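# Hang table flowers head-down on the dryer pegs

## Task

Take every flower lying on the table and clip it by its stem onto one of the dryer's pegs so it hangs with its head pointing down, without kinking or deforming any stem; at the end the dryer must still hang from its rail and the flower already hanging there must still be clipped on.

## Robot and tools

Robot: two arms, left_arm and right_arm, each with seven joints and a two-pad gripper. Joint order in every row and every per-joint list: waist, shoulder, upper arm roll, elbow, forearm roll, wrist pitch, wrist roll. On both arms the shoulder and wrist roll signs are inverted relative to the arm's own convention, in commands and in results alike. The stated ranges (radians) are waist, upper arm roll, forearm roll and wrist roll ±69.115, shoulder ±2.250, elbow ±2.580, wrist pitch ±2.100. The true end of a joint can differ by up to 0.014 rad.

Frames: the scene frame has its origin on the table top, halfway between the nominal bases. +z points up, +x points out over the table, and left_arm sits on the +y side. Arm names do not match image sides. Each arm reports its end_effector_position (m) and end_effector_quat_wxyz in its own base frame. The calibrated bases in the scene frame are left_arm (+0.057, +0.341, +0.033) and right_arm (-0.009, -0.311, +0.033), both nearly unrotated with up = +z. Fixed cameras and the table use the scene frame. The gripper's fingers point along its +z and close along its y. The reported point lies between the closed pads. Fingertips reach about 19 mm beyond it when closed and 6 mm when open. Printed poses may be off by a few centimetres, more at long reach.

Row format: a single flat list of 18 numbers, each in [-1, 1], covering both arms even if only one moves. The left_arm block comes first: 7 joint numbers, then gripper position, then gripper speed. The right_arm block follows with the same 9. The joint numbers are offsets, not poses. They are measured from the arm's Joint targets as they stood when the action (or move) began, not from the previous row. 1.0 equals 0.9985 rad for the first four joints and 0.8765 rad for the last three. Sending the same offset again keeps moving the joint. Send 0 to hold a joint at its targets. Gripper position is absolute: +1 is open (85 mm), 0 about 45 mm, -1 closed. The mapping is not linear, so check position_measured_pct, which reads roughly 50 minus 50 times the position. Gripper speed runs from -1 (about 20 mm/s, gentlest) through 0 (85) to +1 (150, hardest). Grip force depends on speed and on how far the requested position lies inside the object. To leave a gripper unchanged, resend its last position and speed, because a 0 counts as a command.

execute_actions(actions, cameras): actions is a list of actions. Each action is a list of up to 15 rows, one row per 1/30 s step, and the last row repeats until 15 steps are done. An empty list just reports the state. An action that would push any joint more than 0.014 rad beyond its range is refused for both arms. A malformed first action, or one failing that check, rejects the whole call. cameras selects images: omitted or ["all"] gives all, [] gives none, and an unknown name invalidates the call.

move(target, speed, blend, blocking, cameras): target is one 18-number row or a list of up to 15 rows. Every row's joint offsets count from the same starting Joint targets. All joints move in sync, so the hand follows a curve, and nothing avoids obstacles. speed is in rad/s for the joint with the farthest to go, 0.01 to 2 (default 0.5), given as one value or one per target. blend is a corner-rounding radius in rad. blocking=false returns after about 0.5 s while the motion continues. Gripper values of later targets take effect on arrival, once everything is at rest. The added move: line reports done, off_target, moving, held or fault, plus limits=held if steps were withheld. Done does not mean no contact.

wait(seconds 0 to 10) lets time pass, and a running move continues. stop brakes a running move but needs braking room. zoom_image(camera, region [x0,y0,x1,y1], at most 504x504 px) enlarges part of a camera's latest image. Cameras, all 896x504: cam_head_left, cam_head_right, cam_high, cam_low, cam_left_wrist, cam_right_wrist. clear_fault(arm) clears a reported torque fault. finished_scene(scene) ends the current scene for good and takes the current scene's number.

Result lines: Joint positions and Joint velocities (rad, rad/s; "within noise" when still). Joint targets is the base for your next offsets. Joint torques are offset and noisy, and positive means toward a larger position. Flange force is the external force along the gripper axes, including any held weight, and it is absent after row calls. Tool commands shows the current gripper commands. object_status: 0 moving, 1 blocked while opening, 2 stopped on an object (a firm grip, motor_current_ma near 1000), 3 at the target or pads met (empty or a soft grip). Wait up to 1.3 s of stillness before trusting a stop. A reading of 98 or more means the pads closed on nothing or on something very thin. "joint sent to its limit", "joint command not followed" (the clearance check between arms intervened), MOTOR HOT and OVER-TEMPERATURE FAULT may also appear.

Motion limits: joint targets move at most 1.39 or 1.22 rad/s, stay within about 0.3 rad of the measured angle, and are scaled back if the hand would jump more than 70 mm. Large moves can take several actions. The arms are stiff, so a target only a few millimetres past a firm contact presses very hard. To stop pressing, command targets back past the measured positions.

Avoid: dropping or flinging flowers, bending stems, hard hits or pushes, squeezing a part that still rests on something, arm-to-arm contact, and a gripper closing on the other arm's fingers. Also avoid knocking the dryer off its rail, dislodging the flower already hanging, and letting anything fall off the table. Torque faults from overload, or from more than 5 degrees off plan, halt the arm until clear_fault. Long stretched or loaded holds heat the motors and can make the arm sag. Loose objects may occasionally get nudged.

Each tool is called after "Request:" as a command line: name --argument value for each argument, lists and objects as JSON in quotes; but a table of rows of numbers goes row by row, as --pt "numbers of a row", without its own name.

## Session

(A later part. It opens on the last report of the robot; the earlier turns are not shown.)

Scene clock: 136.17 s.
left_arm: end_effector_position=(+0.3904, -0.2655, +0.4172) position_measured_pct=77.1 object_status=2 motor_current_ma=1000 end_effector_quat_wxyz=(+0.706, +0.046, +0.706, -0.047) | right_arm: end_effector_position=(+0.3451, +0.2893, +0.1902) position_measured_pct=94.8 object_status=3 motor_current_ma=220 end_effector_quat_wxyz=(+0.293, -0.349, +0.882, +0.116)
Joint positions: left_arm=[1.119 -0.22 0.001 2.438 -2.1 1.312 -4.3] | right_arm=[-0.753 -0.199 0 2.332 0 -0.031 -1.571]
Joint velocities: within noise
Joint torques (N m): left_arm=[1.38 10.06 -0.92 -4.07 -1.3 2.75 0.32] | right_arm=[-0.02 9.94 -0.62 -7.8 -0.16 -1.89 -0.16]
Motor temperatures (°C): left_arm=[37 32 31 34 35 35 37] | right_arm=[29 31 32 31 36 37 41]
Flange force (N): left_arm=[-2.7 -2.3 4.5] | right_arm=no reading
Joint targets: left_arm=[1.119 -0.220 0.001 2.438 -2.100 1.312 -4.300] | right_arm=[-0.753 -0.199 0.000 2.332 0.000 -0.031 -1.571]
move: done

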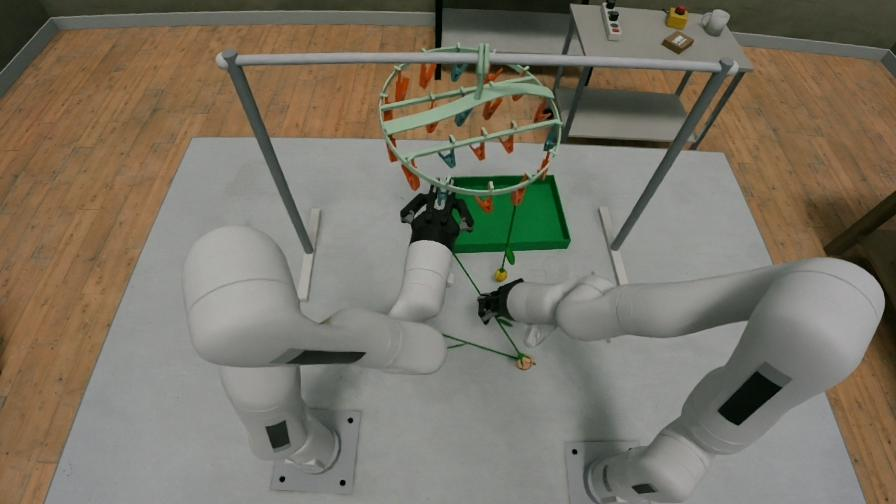

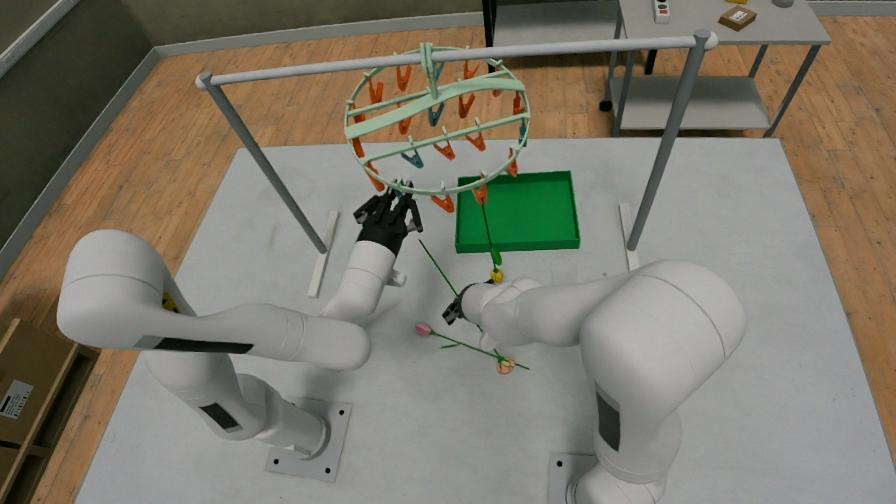

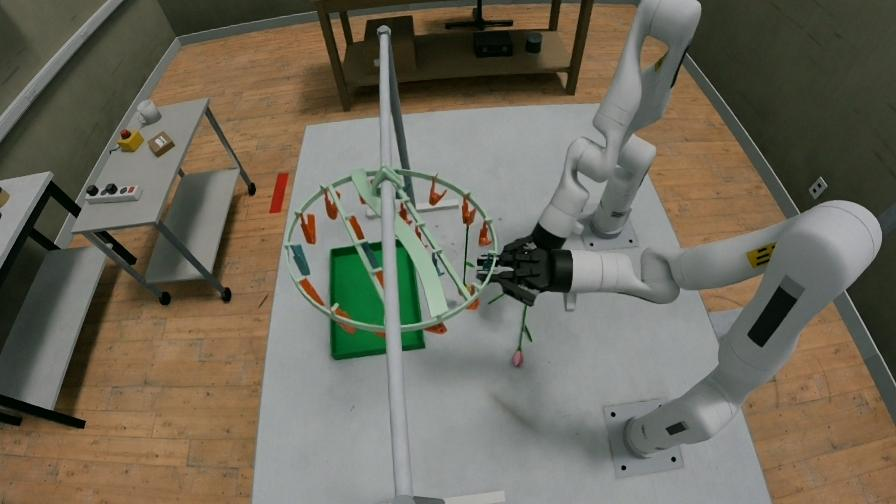

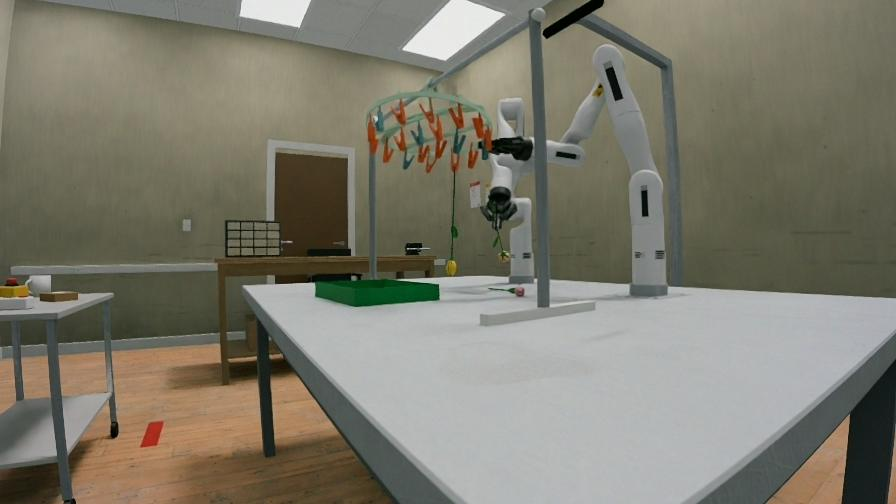

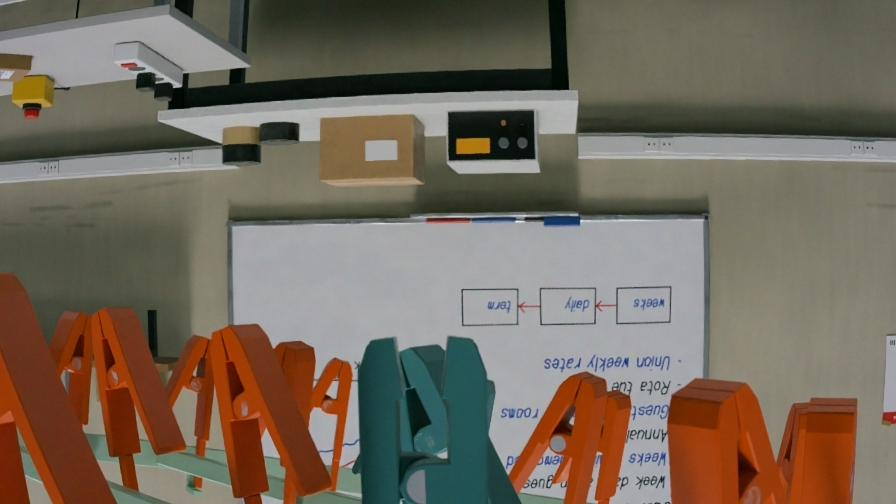

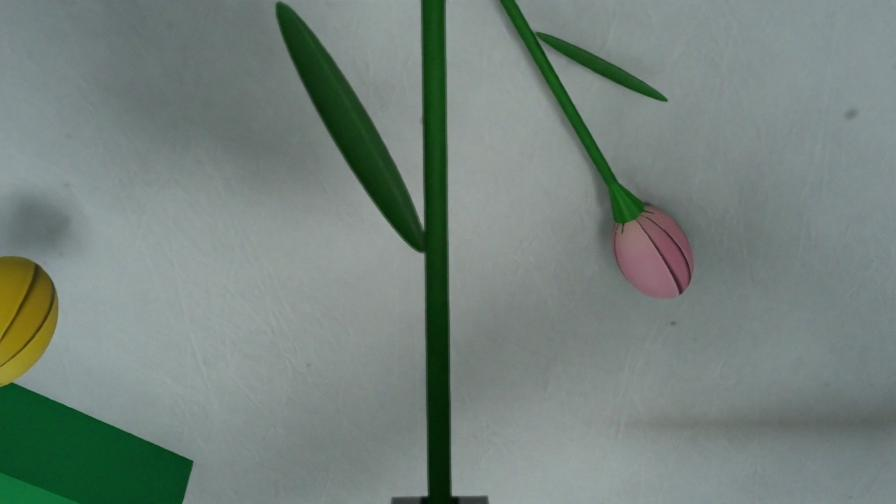

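Request:
move --target '[0,0,0,0,0,0,0,-0.55,-1,0,-0.2652,0,0.0645,0,-0.7178,0,-0.9,-1]' --speed 0.35 --cameras '["cam_low","cam_left_wrist","cam_head_left"]'

Request:
move --target '[0,0,0,0,0,0,0,-0.55,-1,0,-0.2652,0,0.0645,0,-0.7178,0,-0.9,-1]' --speed 0.3

Request:
zoom_image --camera "cam_low" --region '[430, 120, 560, 300]'

Scene clock: 139.27 s.
left_arm: end_effector_position=(+0.3904, -0.2655, +0.4172) position_measured_pct=77.1 object_status=2 motor_current_ma=1000 end_effector_quat_wxyz=(+0.706, +0.046, +0.706, -0.047) | right_arm: end_effector_position=(+0.4016, +0.3423, +0.1758) position_measured_pct=94.8 object_status=3 motor_current_ma=220 end_effector_quat_wxyz=(+0.422, -0.328, +0.829, +0.167)
Joint positions: left_arm=[1.119 -0.22 0.001 2.438 -2.1 1.312 -4.3] | right_arm=[-0.753 -0.464 0 2.397 0 -0.66 -1.571]
Joint velocities: within noise
Joint torques (N m): left_arm=[1.32 10.01 -0.9 -4.06 -1.28 2.71 0.3] | right_arm=[-0.01 12.68 -0.55 -5.69 -0.11 -2.78 -0.17]
Motor temperatures (°C): left_arm=[37 32 31 34 35 35 37] | right_arm=[29 31 32 31 36 37 41]
Flange force (N): left_arm=[-2.9 -2.2 4.4] | right_arm=[-2.7 -0.1 -5.5]
Joint targets: left_arm=[1.119 -0.220 0.001 2.438 -2.100 1.312 -4.300] | right_arm=[-0.753 -0.464 0.000 2.397 0.000 -0.661 -1.571]
move: done
Images, in order (width x height): cam_head_left 896x504, cam_low 896x504, cam_left_wrist 896x504.

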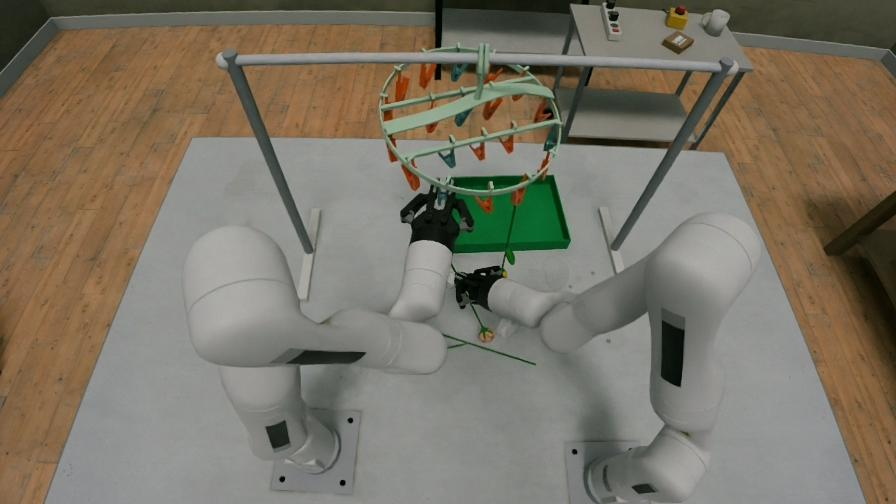

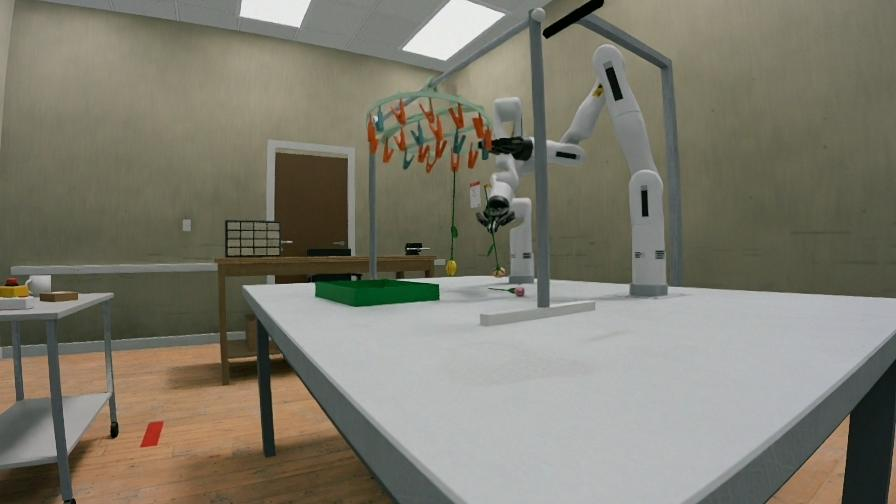

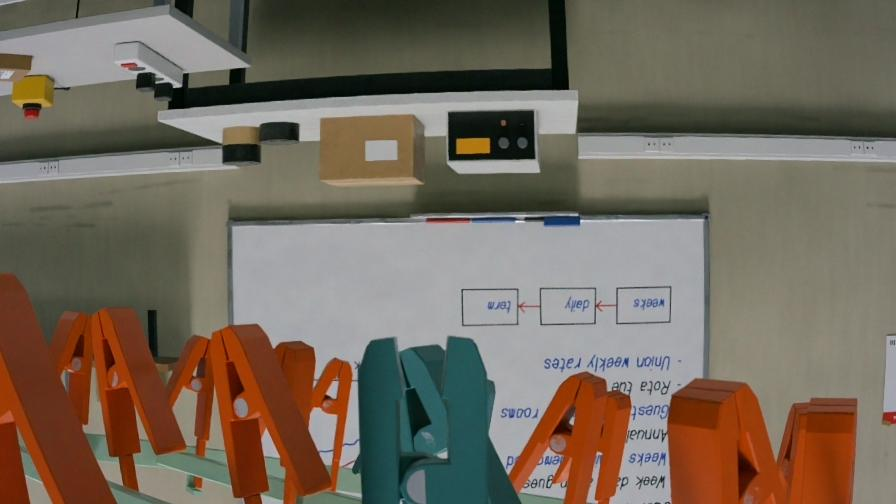

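Scene clock: 141.80 s.
left_arm: end_effector_position=(+0.3904, -0.2655, +0.4172) position_measured_pct=77.1 object_status=2 motor_current_ma=1000 end_effector_quat_wxyz=(+0.706, +0.046, +0.706, -0.047) | right_arm: end_effector_position=(+0.4253, +0.3645, +0.1839) position_measured_pct=94.8 object_status=3 motor_current_ma=220 end_effector_quat_wxyz=(+0.541, -0.299, +0.756, +0.214)
Joint positions: left_arm=[1.119 -0.22 0.001 2.438 -2.1 1.312 -4.3] | right_arm=[-0.753 -0.729 0 2.461 0 -1.29 -1.571]
Joint velocities: within noise
Joint torques (N m): left_arm=[1.26 10.06 -0.97 -3.96 -1.33 2.73 0.31] | right_arm=[0.04 14.7 -0.41 -3.28 -0.17 -3.01 -0.16]
Motor temperatures (°C): left_arm=[37 32 31 34 35 35 37] | right_arm=[29 31 32 31 36 37 41]
Flange force (N): left_arm=[-2.9 -2.8 4.2] | right_arm=[-4.6 -1.2 -3.5]
Joint targets: left_arm=[1.119 -0.220 0.001 2.438 -2.100 1.312 -4.300] | right_arm=[-0.753 -0.729 0.000 2.461 0.000 -1.290 -1.571]
move: done

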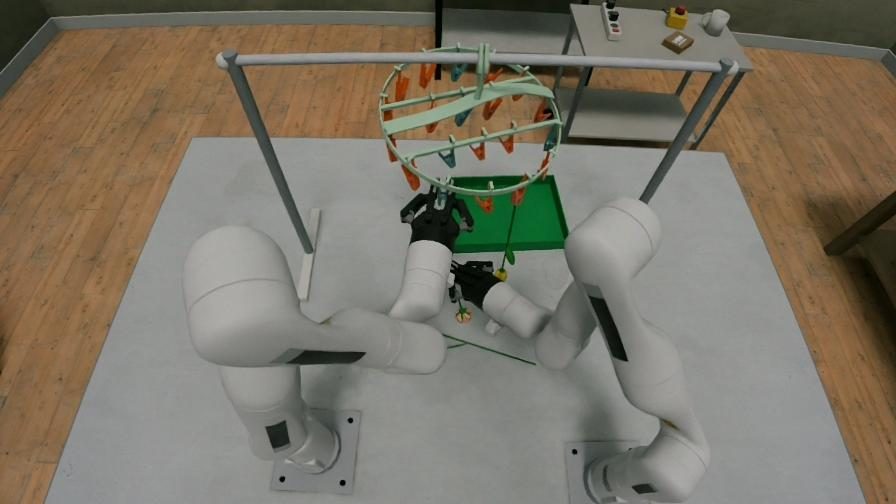

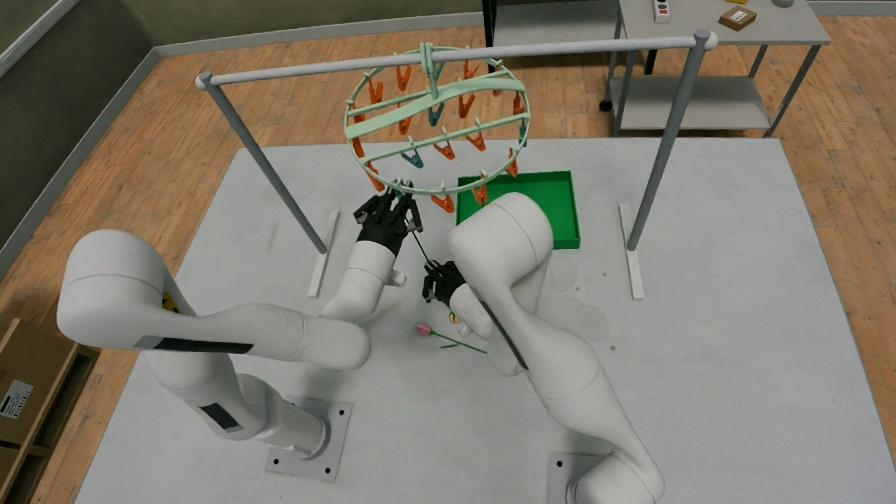

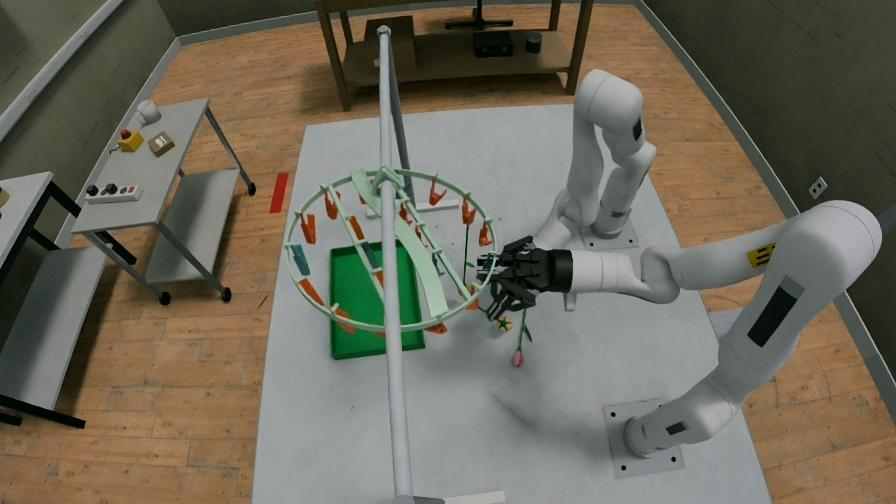

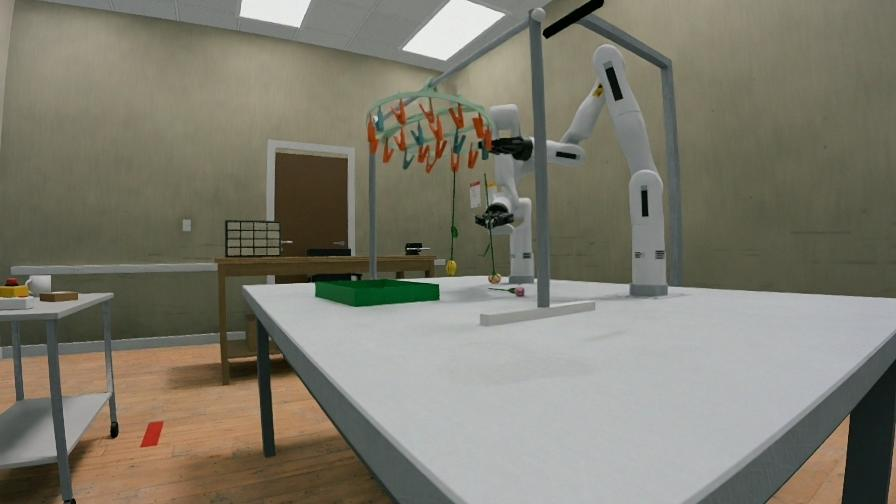

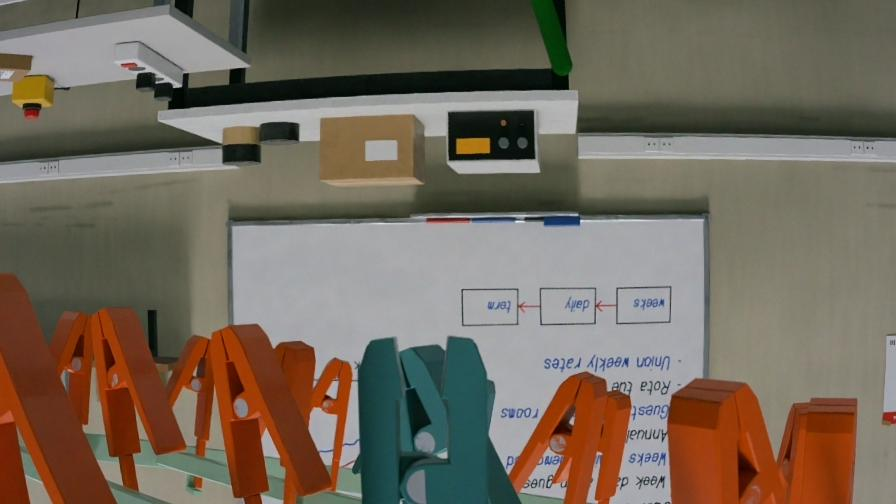

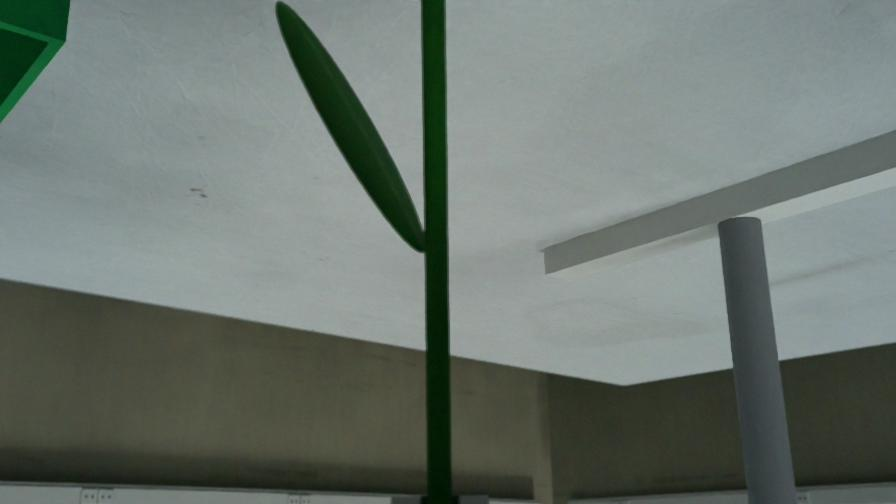

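Scaled by 2.800 from the camera's 896x504 image, which has a finer 1280x720 frame.

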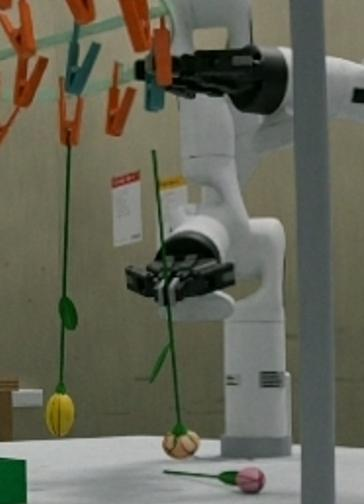

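Request:
move --target '[0,0,0,0,0,0,0,-0.55,-1,0,-0.4196,0,-0.024,0,-0.8865,0,-0.9,-1]' --speed 0.3

Request:
zoom_image --camera "cam_low" --region '[430, 120, 560, 300]'

Request:
zoom_image --camera "cam_high" --region '[440, 200, 600, 340]'

Scene clock: 146.17 s.
left_arm: end_effector_position=(+0.3904, -0.2655, +0.4172) position_measured_pct=77.1 object_status=2 motor_current_ma=1000 end_effector_quat_wxyz=(+0.706, +0.046, +0.706, -0.047) | right_arm: end_effector_position=(+0.4254, +0.3646, +0.1899) position_measured_pct=94.8 object_status=3 motor_current_ma=220 end_effector_quat_wxyz=(+0.675, -0.253, +0.640, +0.267)
Joint positions: left_arm=[1.119 -0.22 0.001 2.438 -2.1 1.312 -4.3] | right_arm=[-0.753 -1.148 0 2.437 0 -2.067 -1.571]
Joint velocities: within noise
Joint torques (N m): left_arm=[1.29 10.05 -0.94 -4.08 -1.25 2.69 0.27] | right_arm=[-0.07 16.45 -0.33 -0.06 -0.15 -3.49 -0.19]
Motor temperatures (°C): left_arm=[37 32 31 34 35 35 37] | right_arm=[29 31 32 31 36 37 41]
Flange force (N): left_arm=[-2.8 -2.4 4.3] | right_arm=[-6.2 -2.5 1.8]
Joint targets: left_arm=[1.119 -0.220 0.001 2.438 -2.100 1.312 -4.300] | right_arm=[-0.753 -1.148 0.000 2.437 0.000 -2.067 -1.571]
move: done

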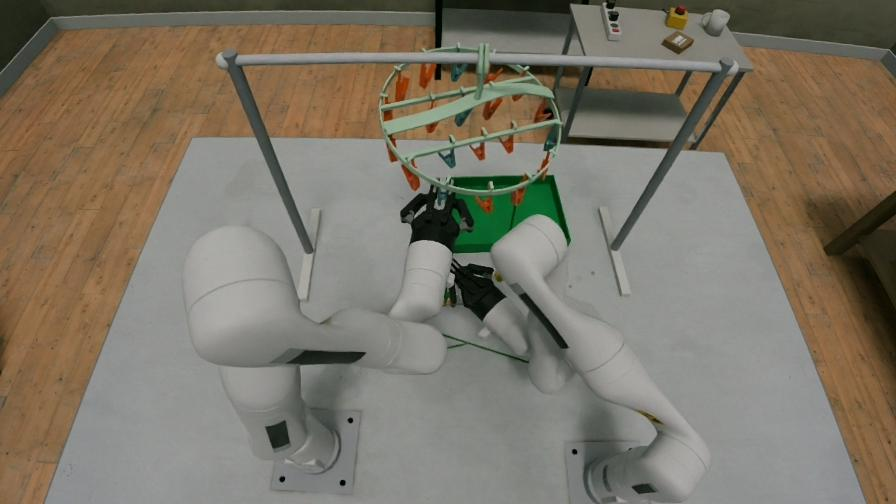

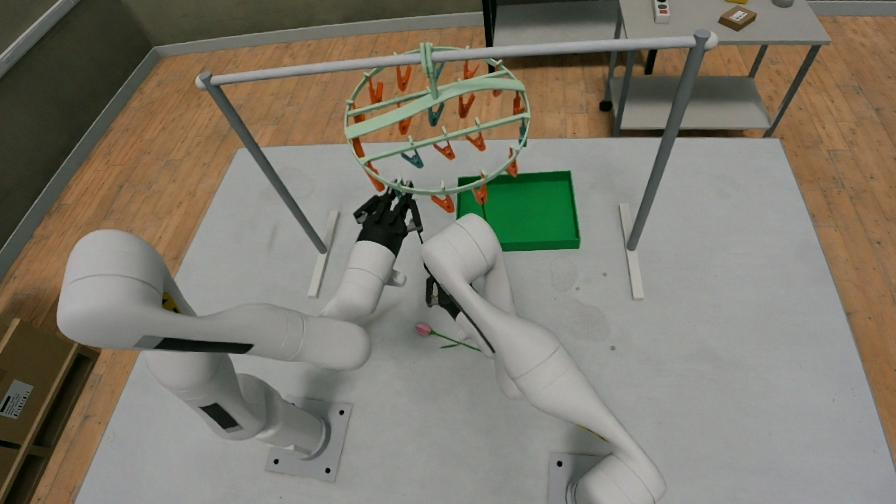

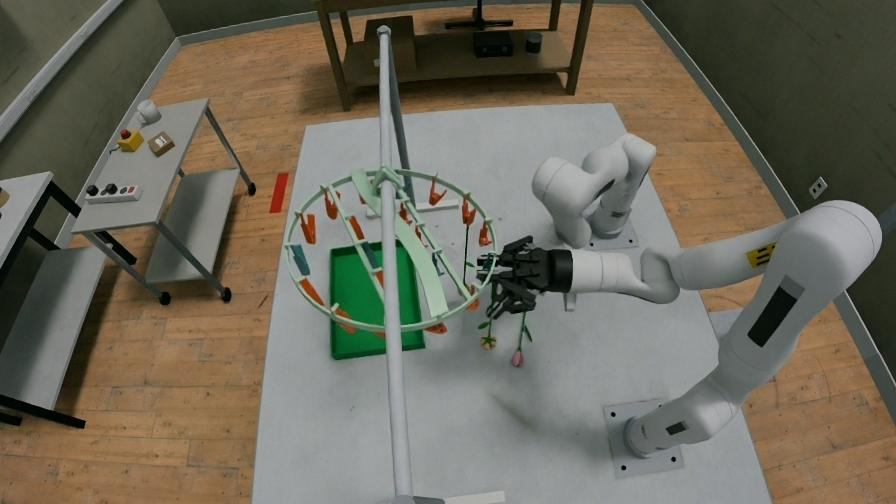

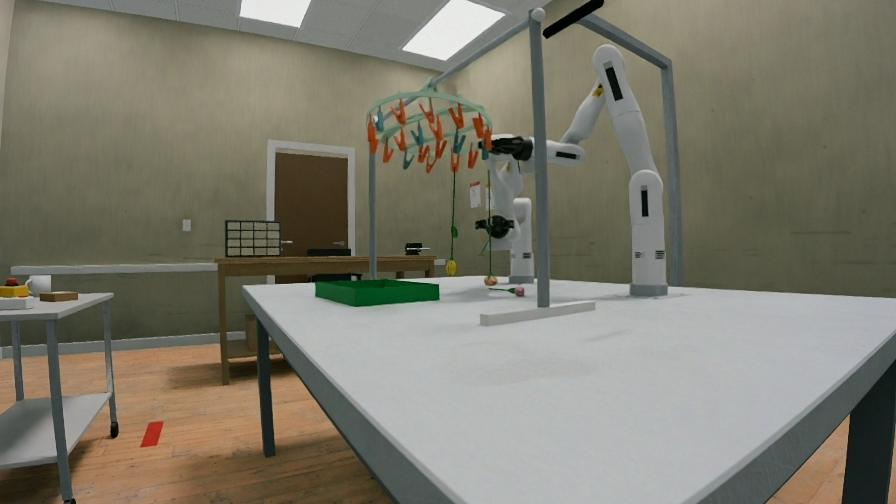

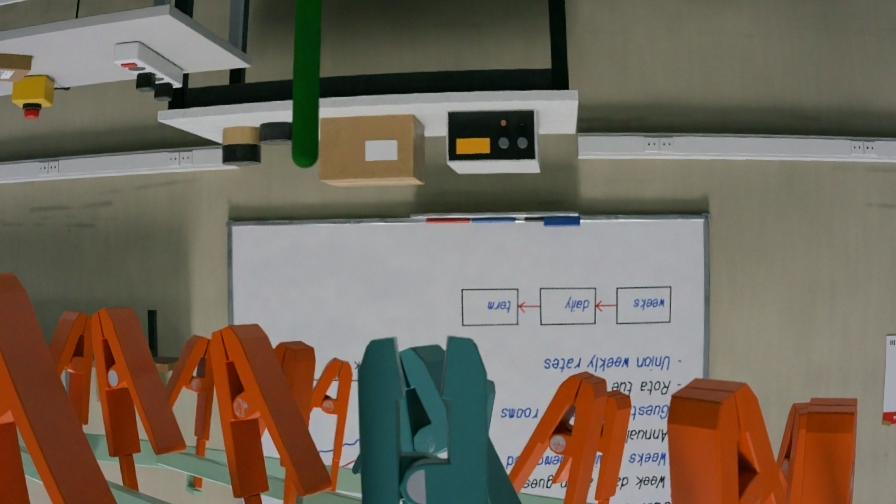

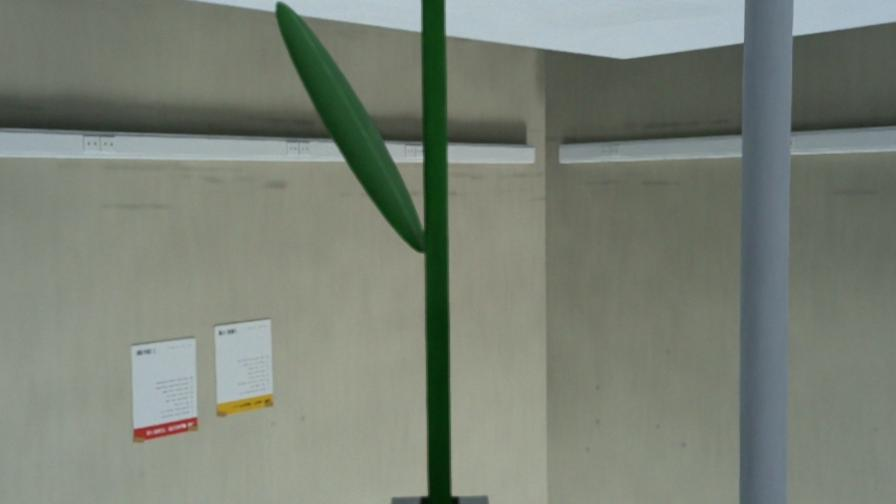

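Scaled by 2.800 from the camera's 896x504 image, which has a finer 1280x720 frame.

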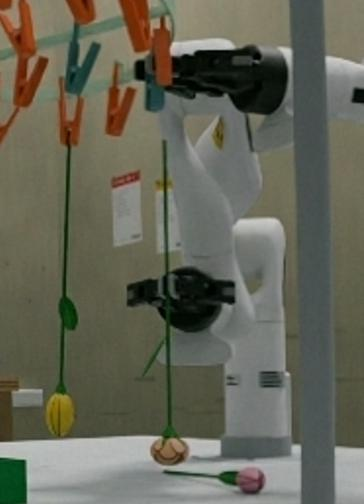

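Scaled by 3.150 from the camera's 896x504 image, which has a finer 1280x720 frame.

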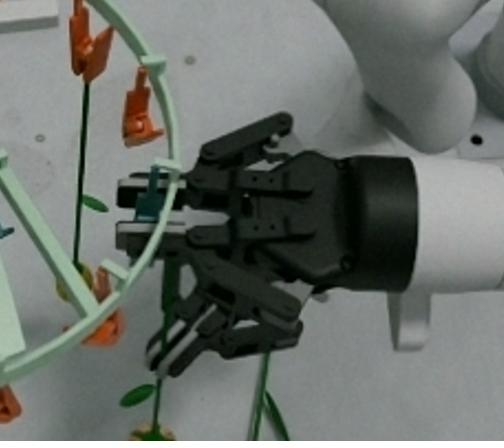

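Request:
move --target '[0,0,0,0,0,0,0,-0.55,-1,0.0051,0.0283,0,-0.0606,0,0.1013,0,-0.9,-1]' --speed 0.1 --cameras '["cam_left_wrist","cam_high","cam_low"]'

Request:
zoom_image --camera "cam_left_wrist" --region '[280, 60, 580, 504]'

Request:
zoom_image --camera "cam_low" --region '[455, 130, 535, 190]'

Request:
zoom_image --camera "cam_high" --region '[450, 220, 550, 320]'

Scene clock: 151.00 s.
left_arm: end_effector_position=(+0.3904, -0.2655, +0.4172) position_measured_pct=77.1 object_status=2 motor_current_ma=1000 end_effector_quat_wxyz=(+0.706, +0.046, +0.706, -0.047) | right_arm: end_effector_position=(+0.4424, +0.3765, +0.1898) position_measured_pct=94.8 object_status=3 motor_current_ma=220 end_effector_quat_wxyz=(+0.675, -0.252, +0.641, +0.265)
Joint positions: left_arm=[1.119 -0.22 0.001 2.438 -2.1 1.312 -4.3] | right_arm=[-0.748 -1.12 0 2.377 0 -1.978 -1.571]
Joint velocities: within noise
Joint torques (N m): left_arm=[1.34 10.02 -0.98 -4.03 -1.32 2.72 0.3] | right_arm=[0.01 16.95 -0.25 -0.83 -0.17 -3.45 -0.2]
Motor temperatures (°C): left_arm=[37 32 31 34 35 35 37] | right_arm=[29 31 32 31 36 37 41]
Flange force (N): left_arm=[-3.0 -2.5 4.2] | right_arm=[-6.0 -2.0 0.9]
Joint targets: left_arm=[1.119 -0.220 0.001 2.438 -2.100 1.312 -4.300] | right_arm=[-0.748 -1.120 0.000 2.377 0.000 -1.978 -1.571]
move: done
Images, in order (width x height): cam_high 896x504, cam_low 896x504, cam_left_wrist 896x504.

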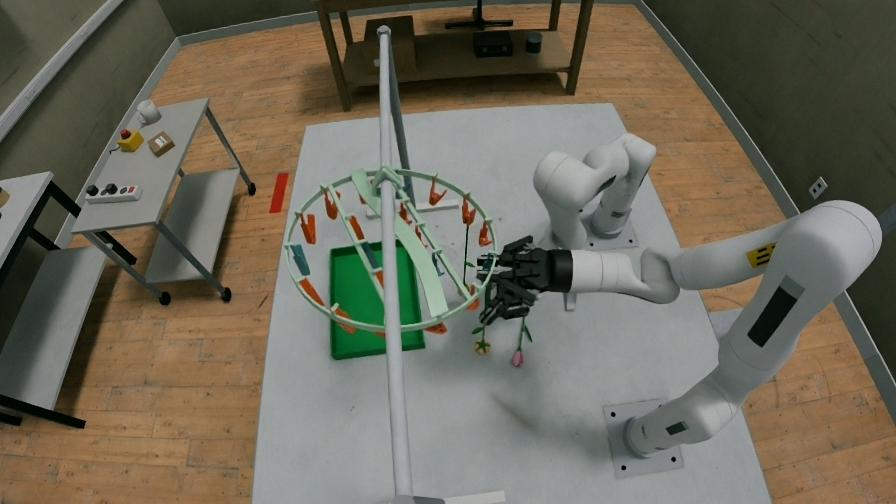

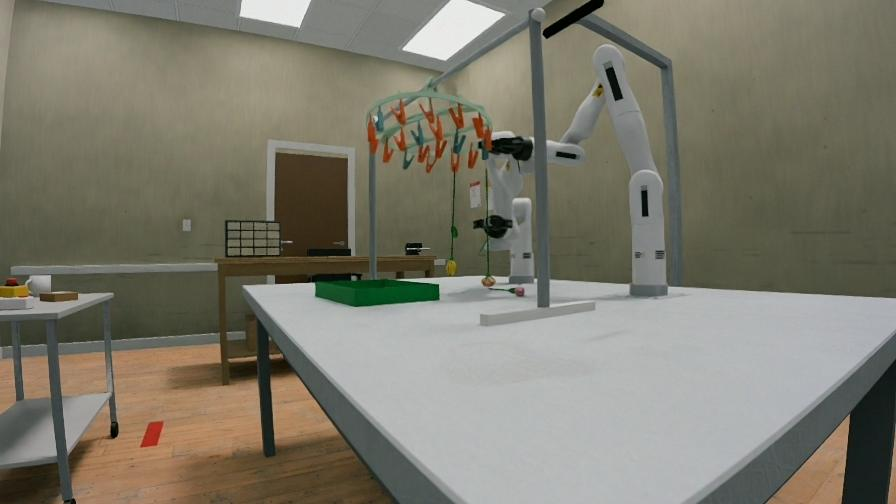

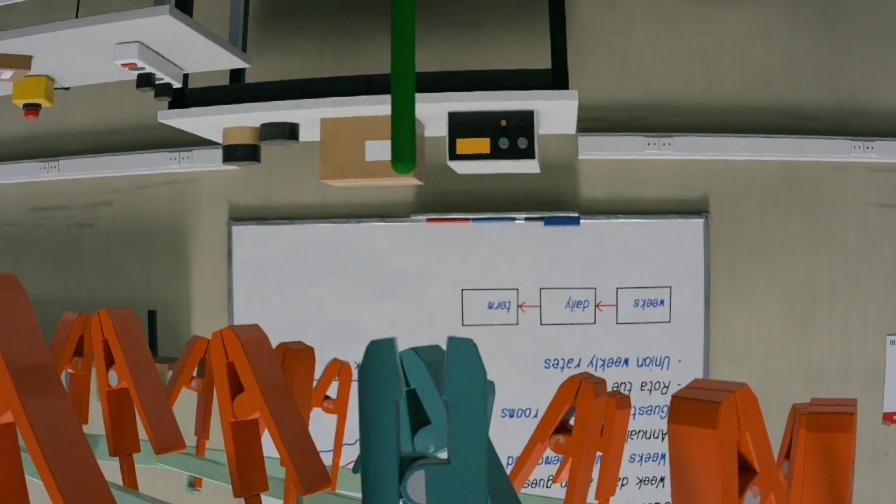

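Scaled by 1.135 from the camera's 896x504 image, which has a finer 1280x720 frame.

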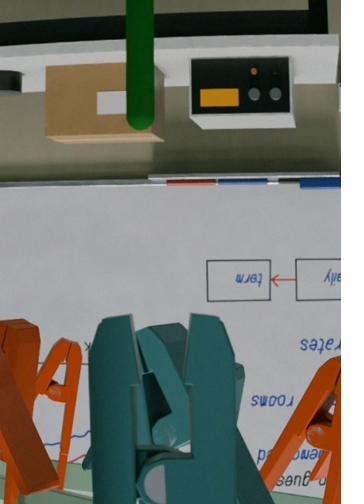

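Scaled by 6.300 from the camera's 896x504 image, which has a finer 1280x720 frame.

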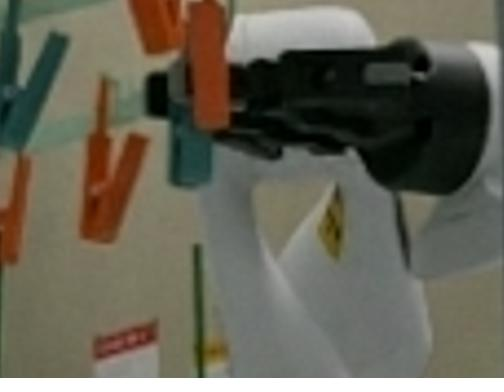

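Scaled by 5.040 from the camera's 896x504 image, which has a finer 1280x720 frame.

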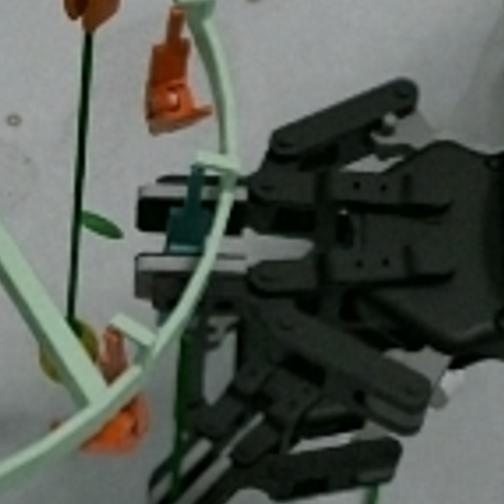

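Request:
move --pt "0 0 0 0 0 0 0 -0.55 -1 0.0028 0.0061 0 -0.0142 0 0.022 0 -0.9 -1" --pt "0 0 0 0 0 0 0 -0.55 -1 0.0028 0.1044 0 0.0178 0 0.0974 0 -0.9 -1" --speed 0.05 --cameras '["cam_left_wrist","cam_high","cam_low"]'

Request:
zoom_image --camera "cam_left_wrist" --region '[280, 60, 580, 504]'

Request:
zoom_image --camera "cam_low" --region '[455, 130, 535, 190]'

Request:
zoom_image --camera "cam_high" --region '[450, 220, 550, 320]'

Scene clock: 155.43 s.
left_arm: end_effector_position=(+0.3904, -0.2655, +0.4172) position_measured_pct=77.1 object_status=2 motor_current_ma=1000 end_effector_quat_wxyz=(+0.706, +0.046, +0.706, -0.047) | right_arm: end_effector_position=(+0.4469, +0.3784, +0.2202) position_measured_pct=94.8 object_status=3 motor_current_ma=220 end_effector_quat_wxyz=(+0.676, -0.251, +0.641, +0.264)
Joint positions: left_arm=[1.119 -0.22 0.001 2.438 -2.1 1.312 -4.3] | right_arm=[-0.745 -1.016 0 2.394 0 -1.893 -1.571]
Joint velocities: within noise
Joint torques (N m): left_arm=[1.34 10.15 -1.01 -4.03 -1.35 2.72 0.28] | right_arm=[-0.1 16.86 -0.36 -1.74 -0.17 -3.2 -0.23]
Motor temperatures (°C): left_arm=[37 32 31 34 35 35 37] | right_arm=[29 32 32 31 36 37 41]
Flange force (N): left_arm=[-2.7 -2.8 4.2] | right_arm=[-5.1 -2.2 -1.3]
Joint targets: left_arm=[1.119 -0.220 0.001 2.438 -2.100 1.312 -4.300] | right_arm=[-0.745 -1.015 0.000 2.394 0.000 -1.893 -1.571]
move: done
Images, in order (width x height): cam_high 896x504, cam_low 896x504, cam_left_wrist 896x504.

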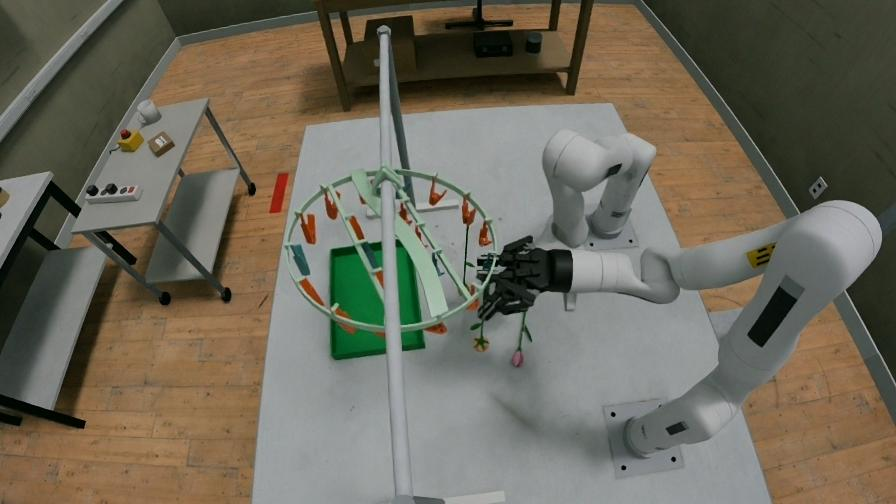

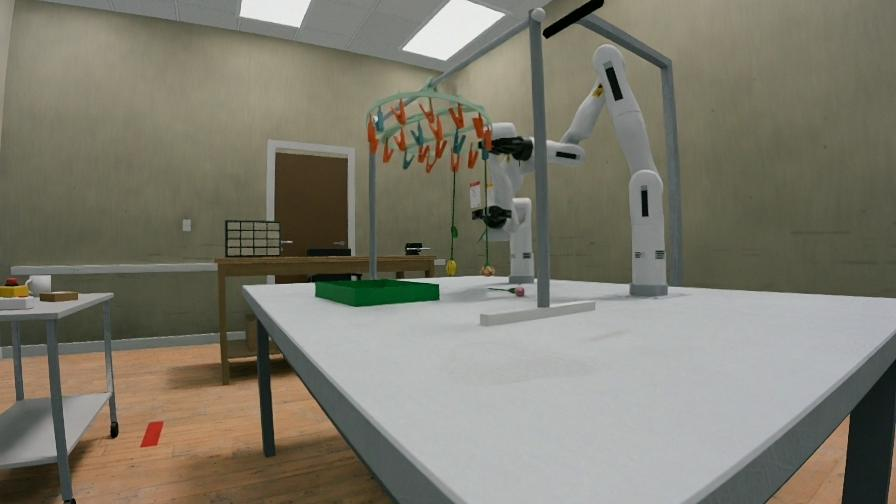

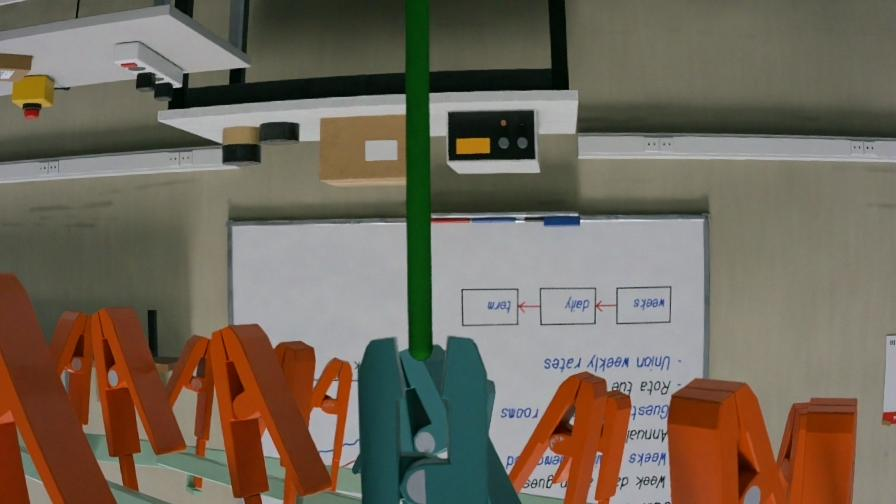

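Scaled by 1.135 from the camera's 896x504 image, which has a finer 1280x720 frame.

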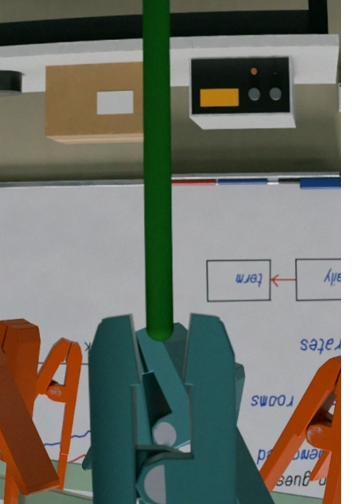

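Scaled by 6.300 from the camera's 896x504 image, which has a finer 1280x720 frame.

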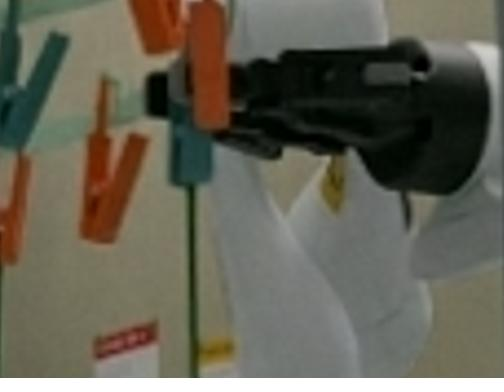

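Scaled by 5.040 from the camera's 896x504 image, which has a finer 1280x720 frame.

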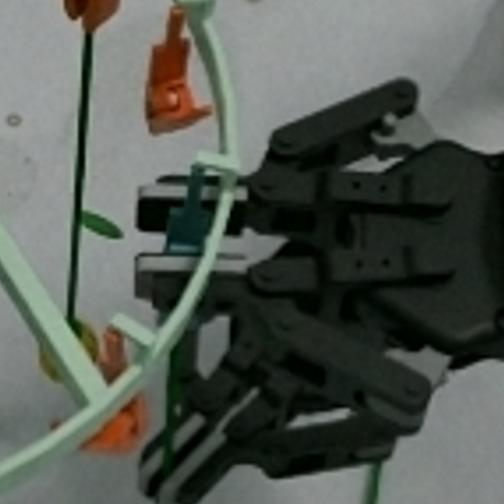

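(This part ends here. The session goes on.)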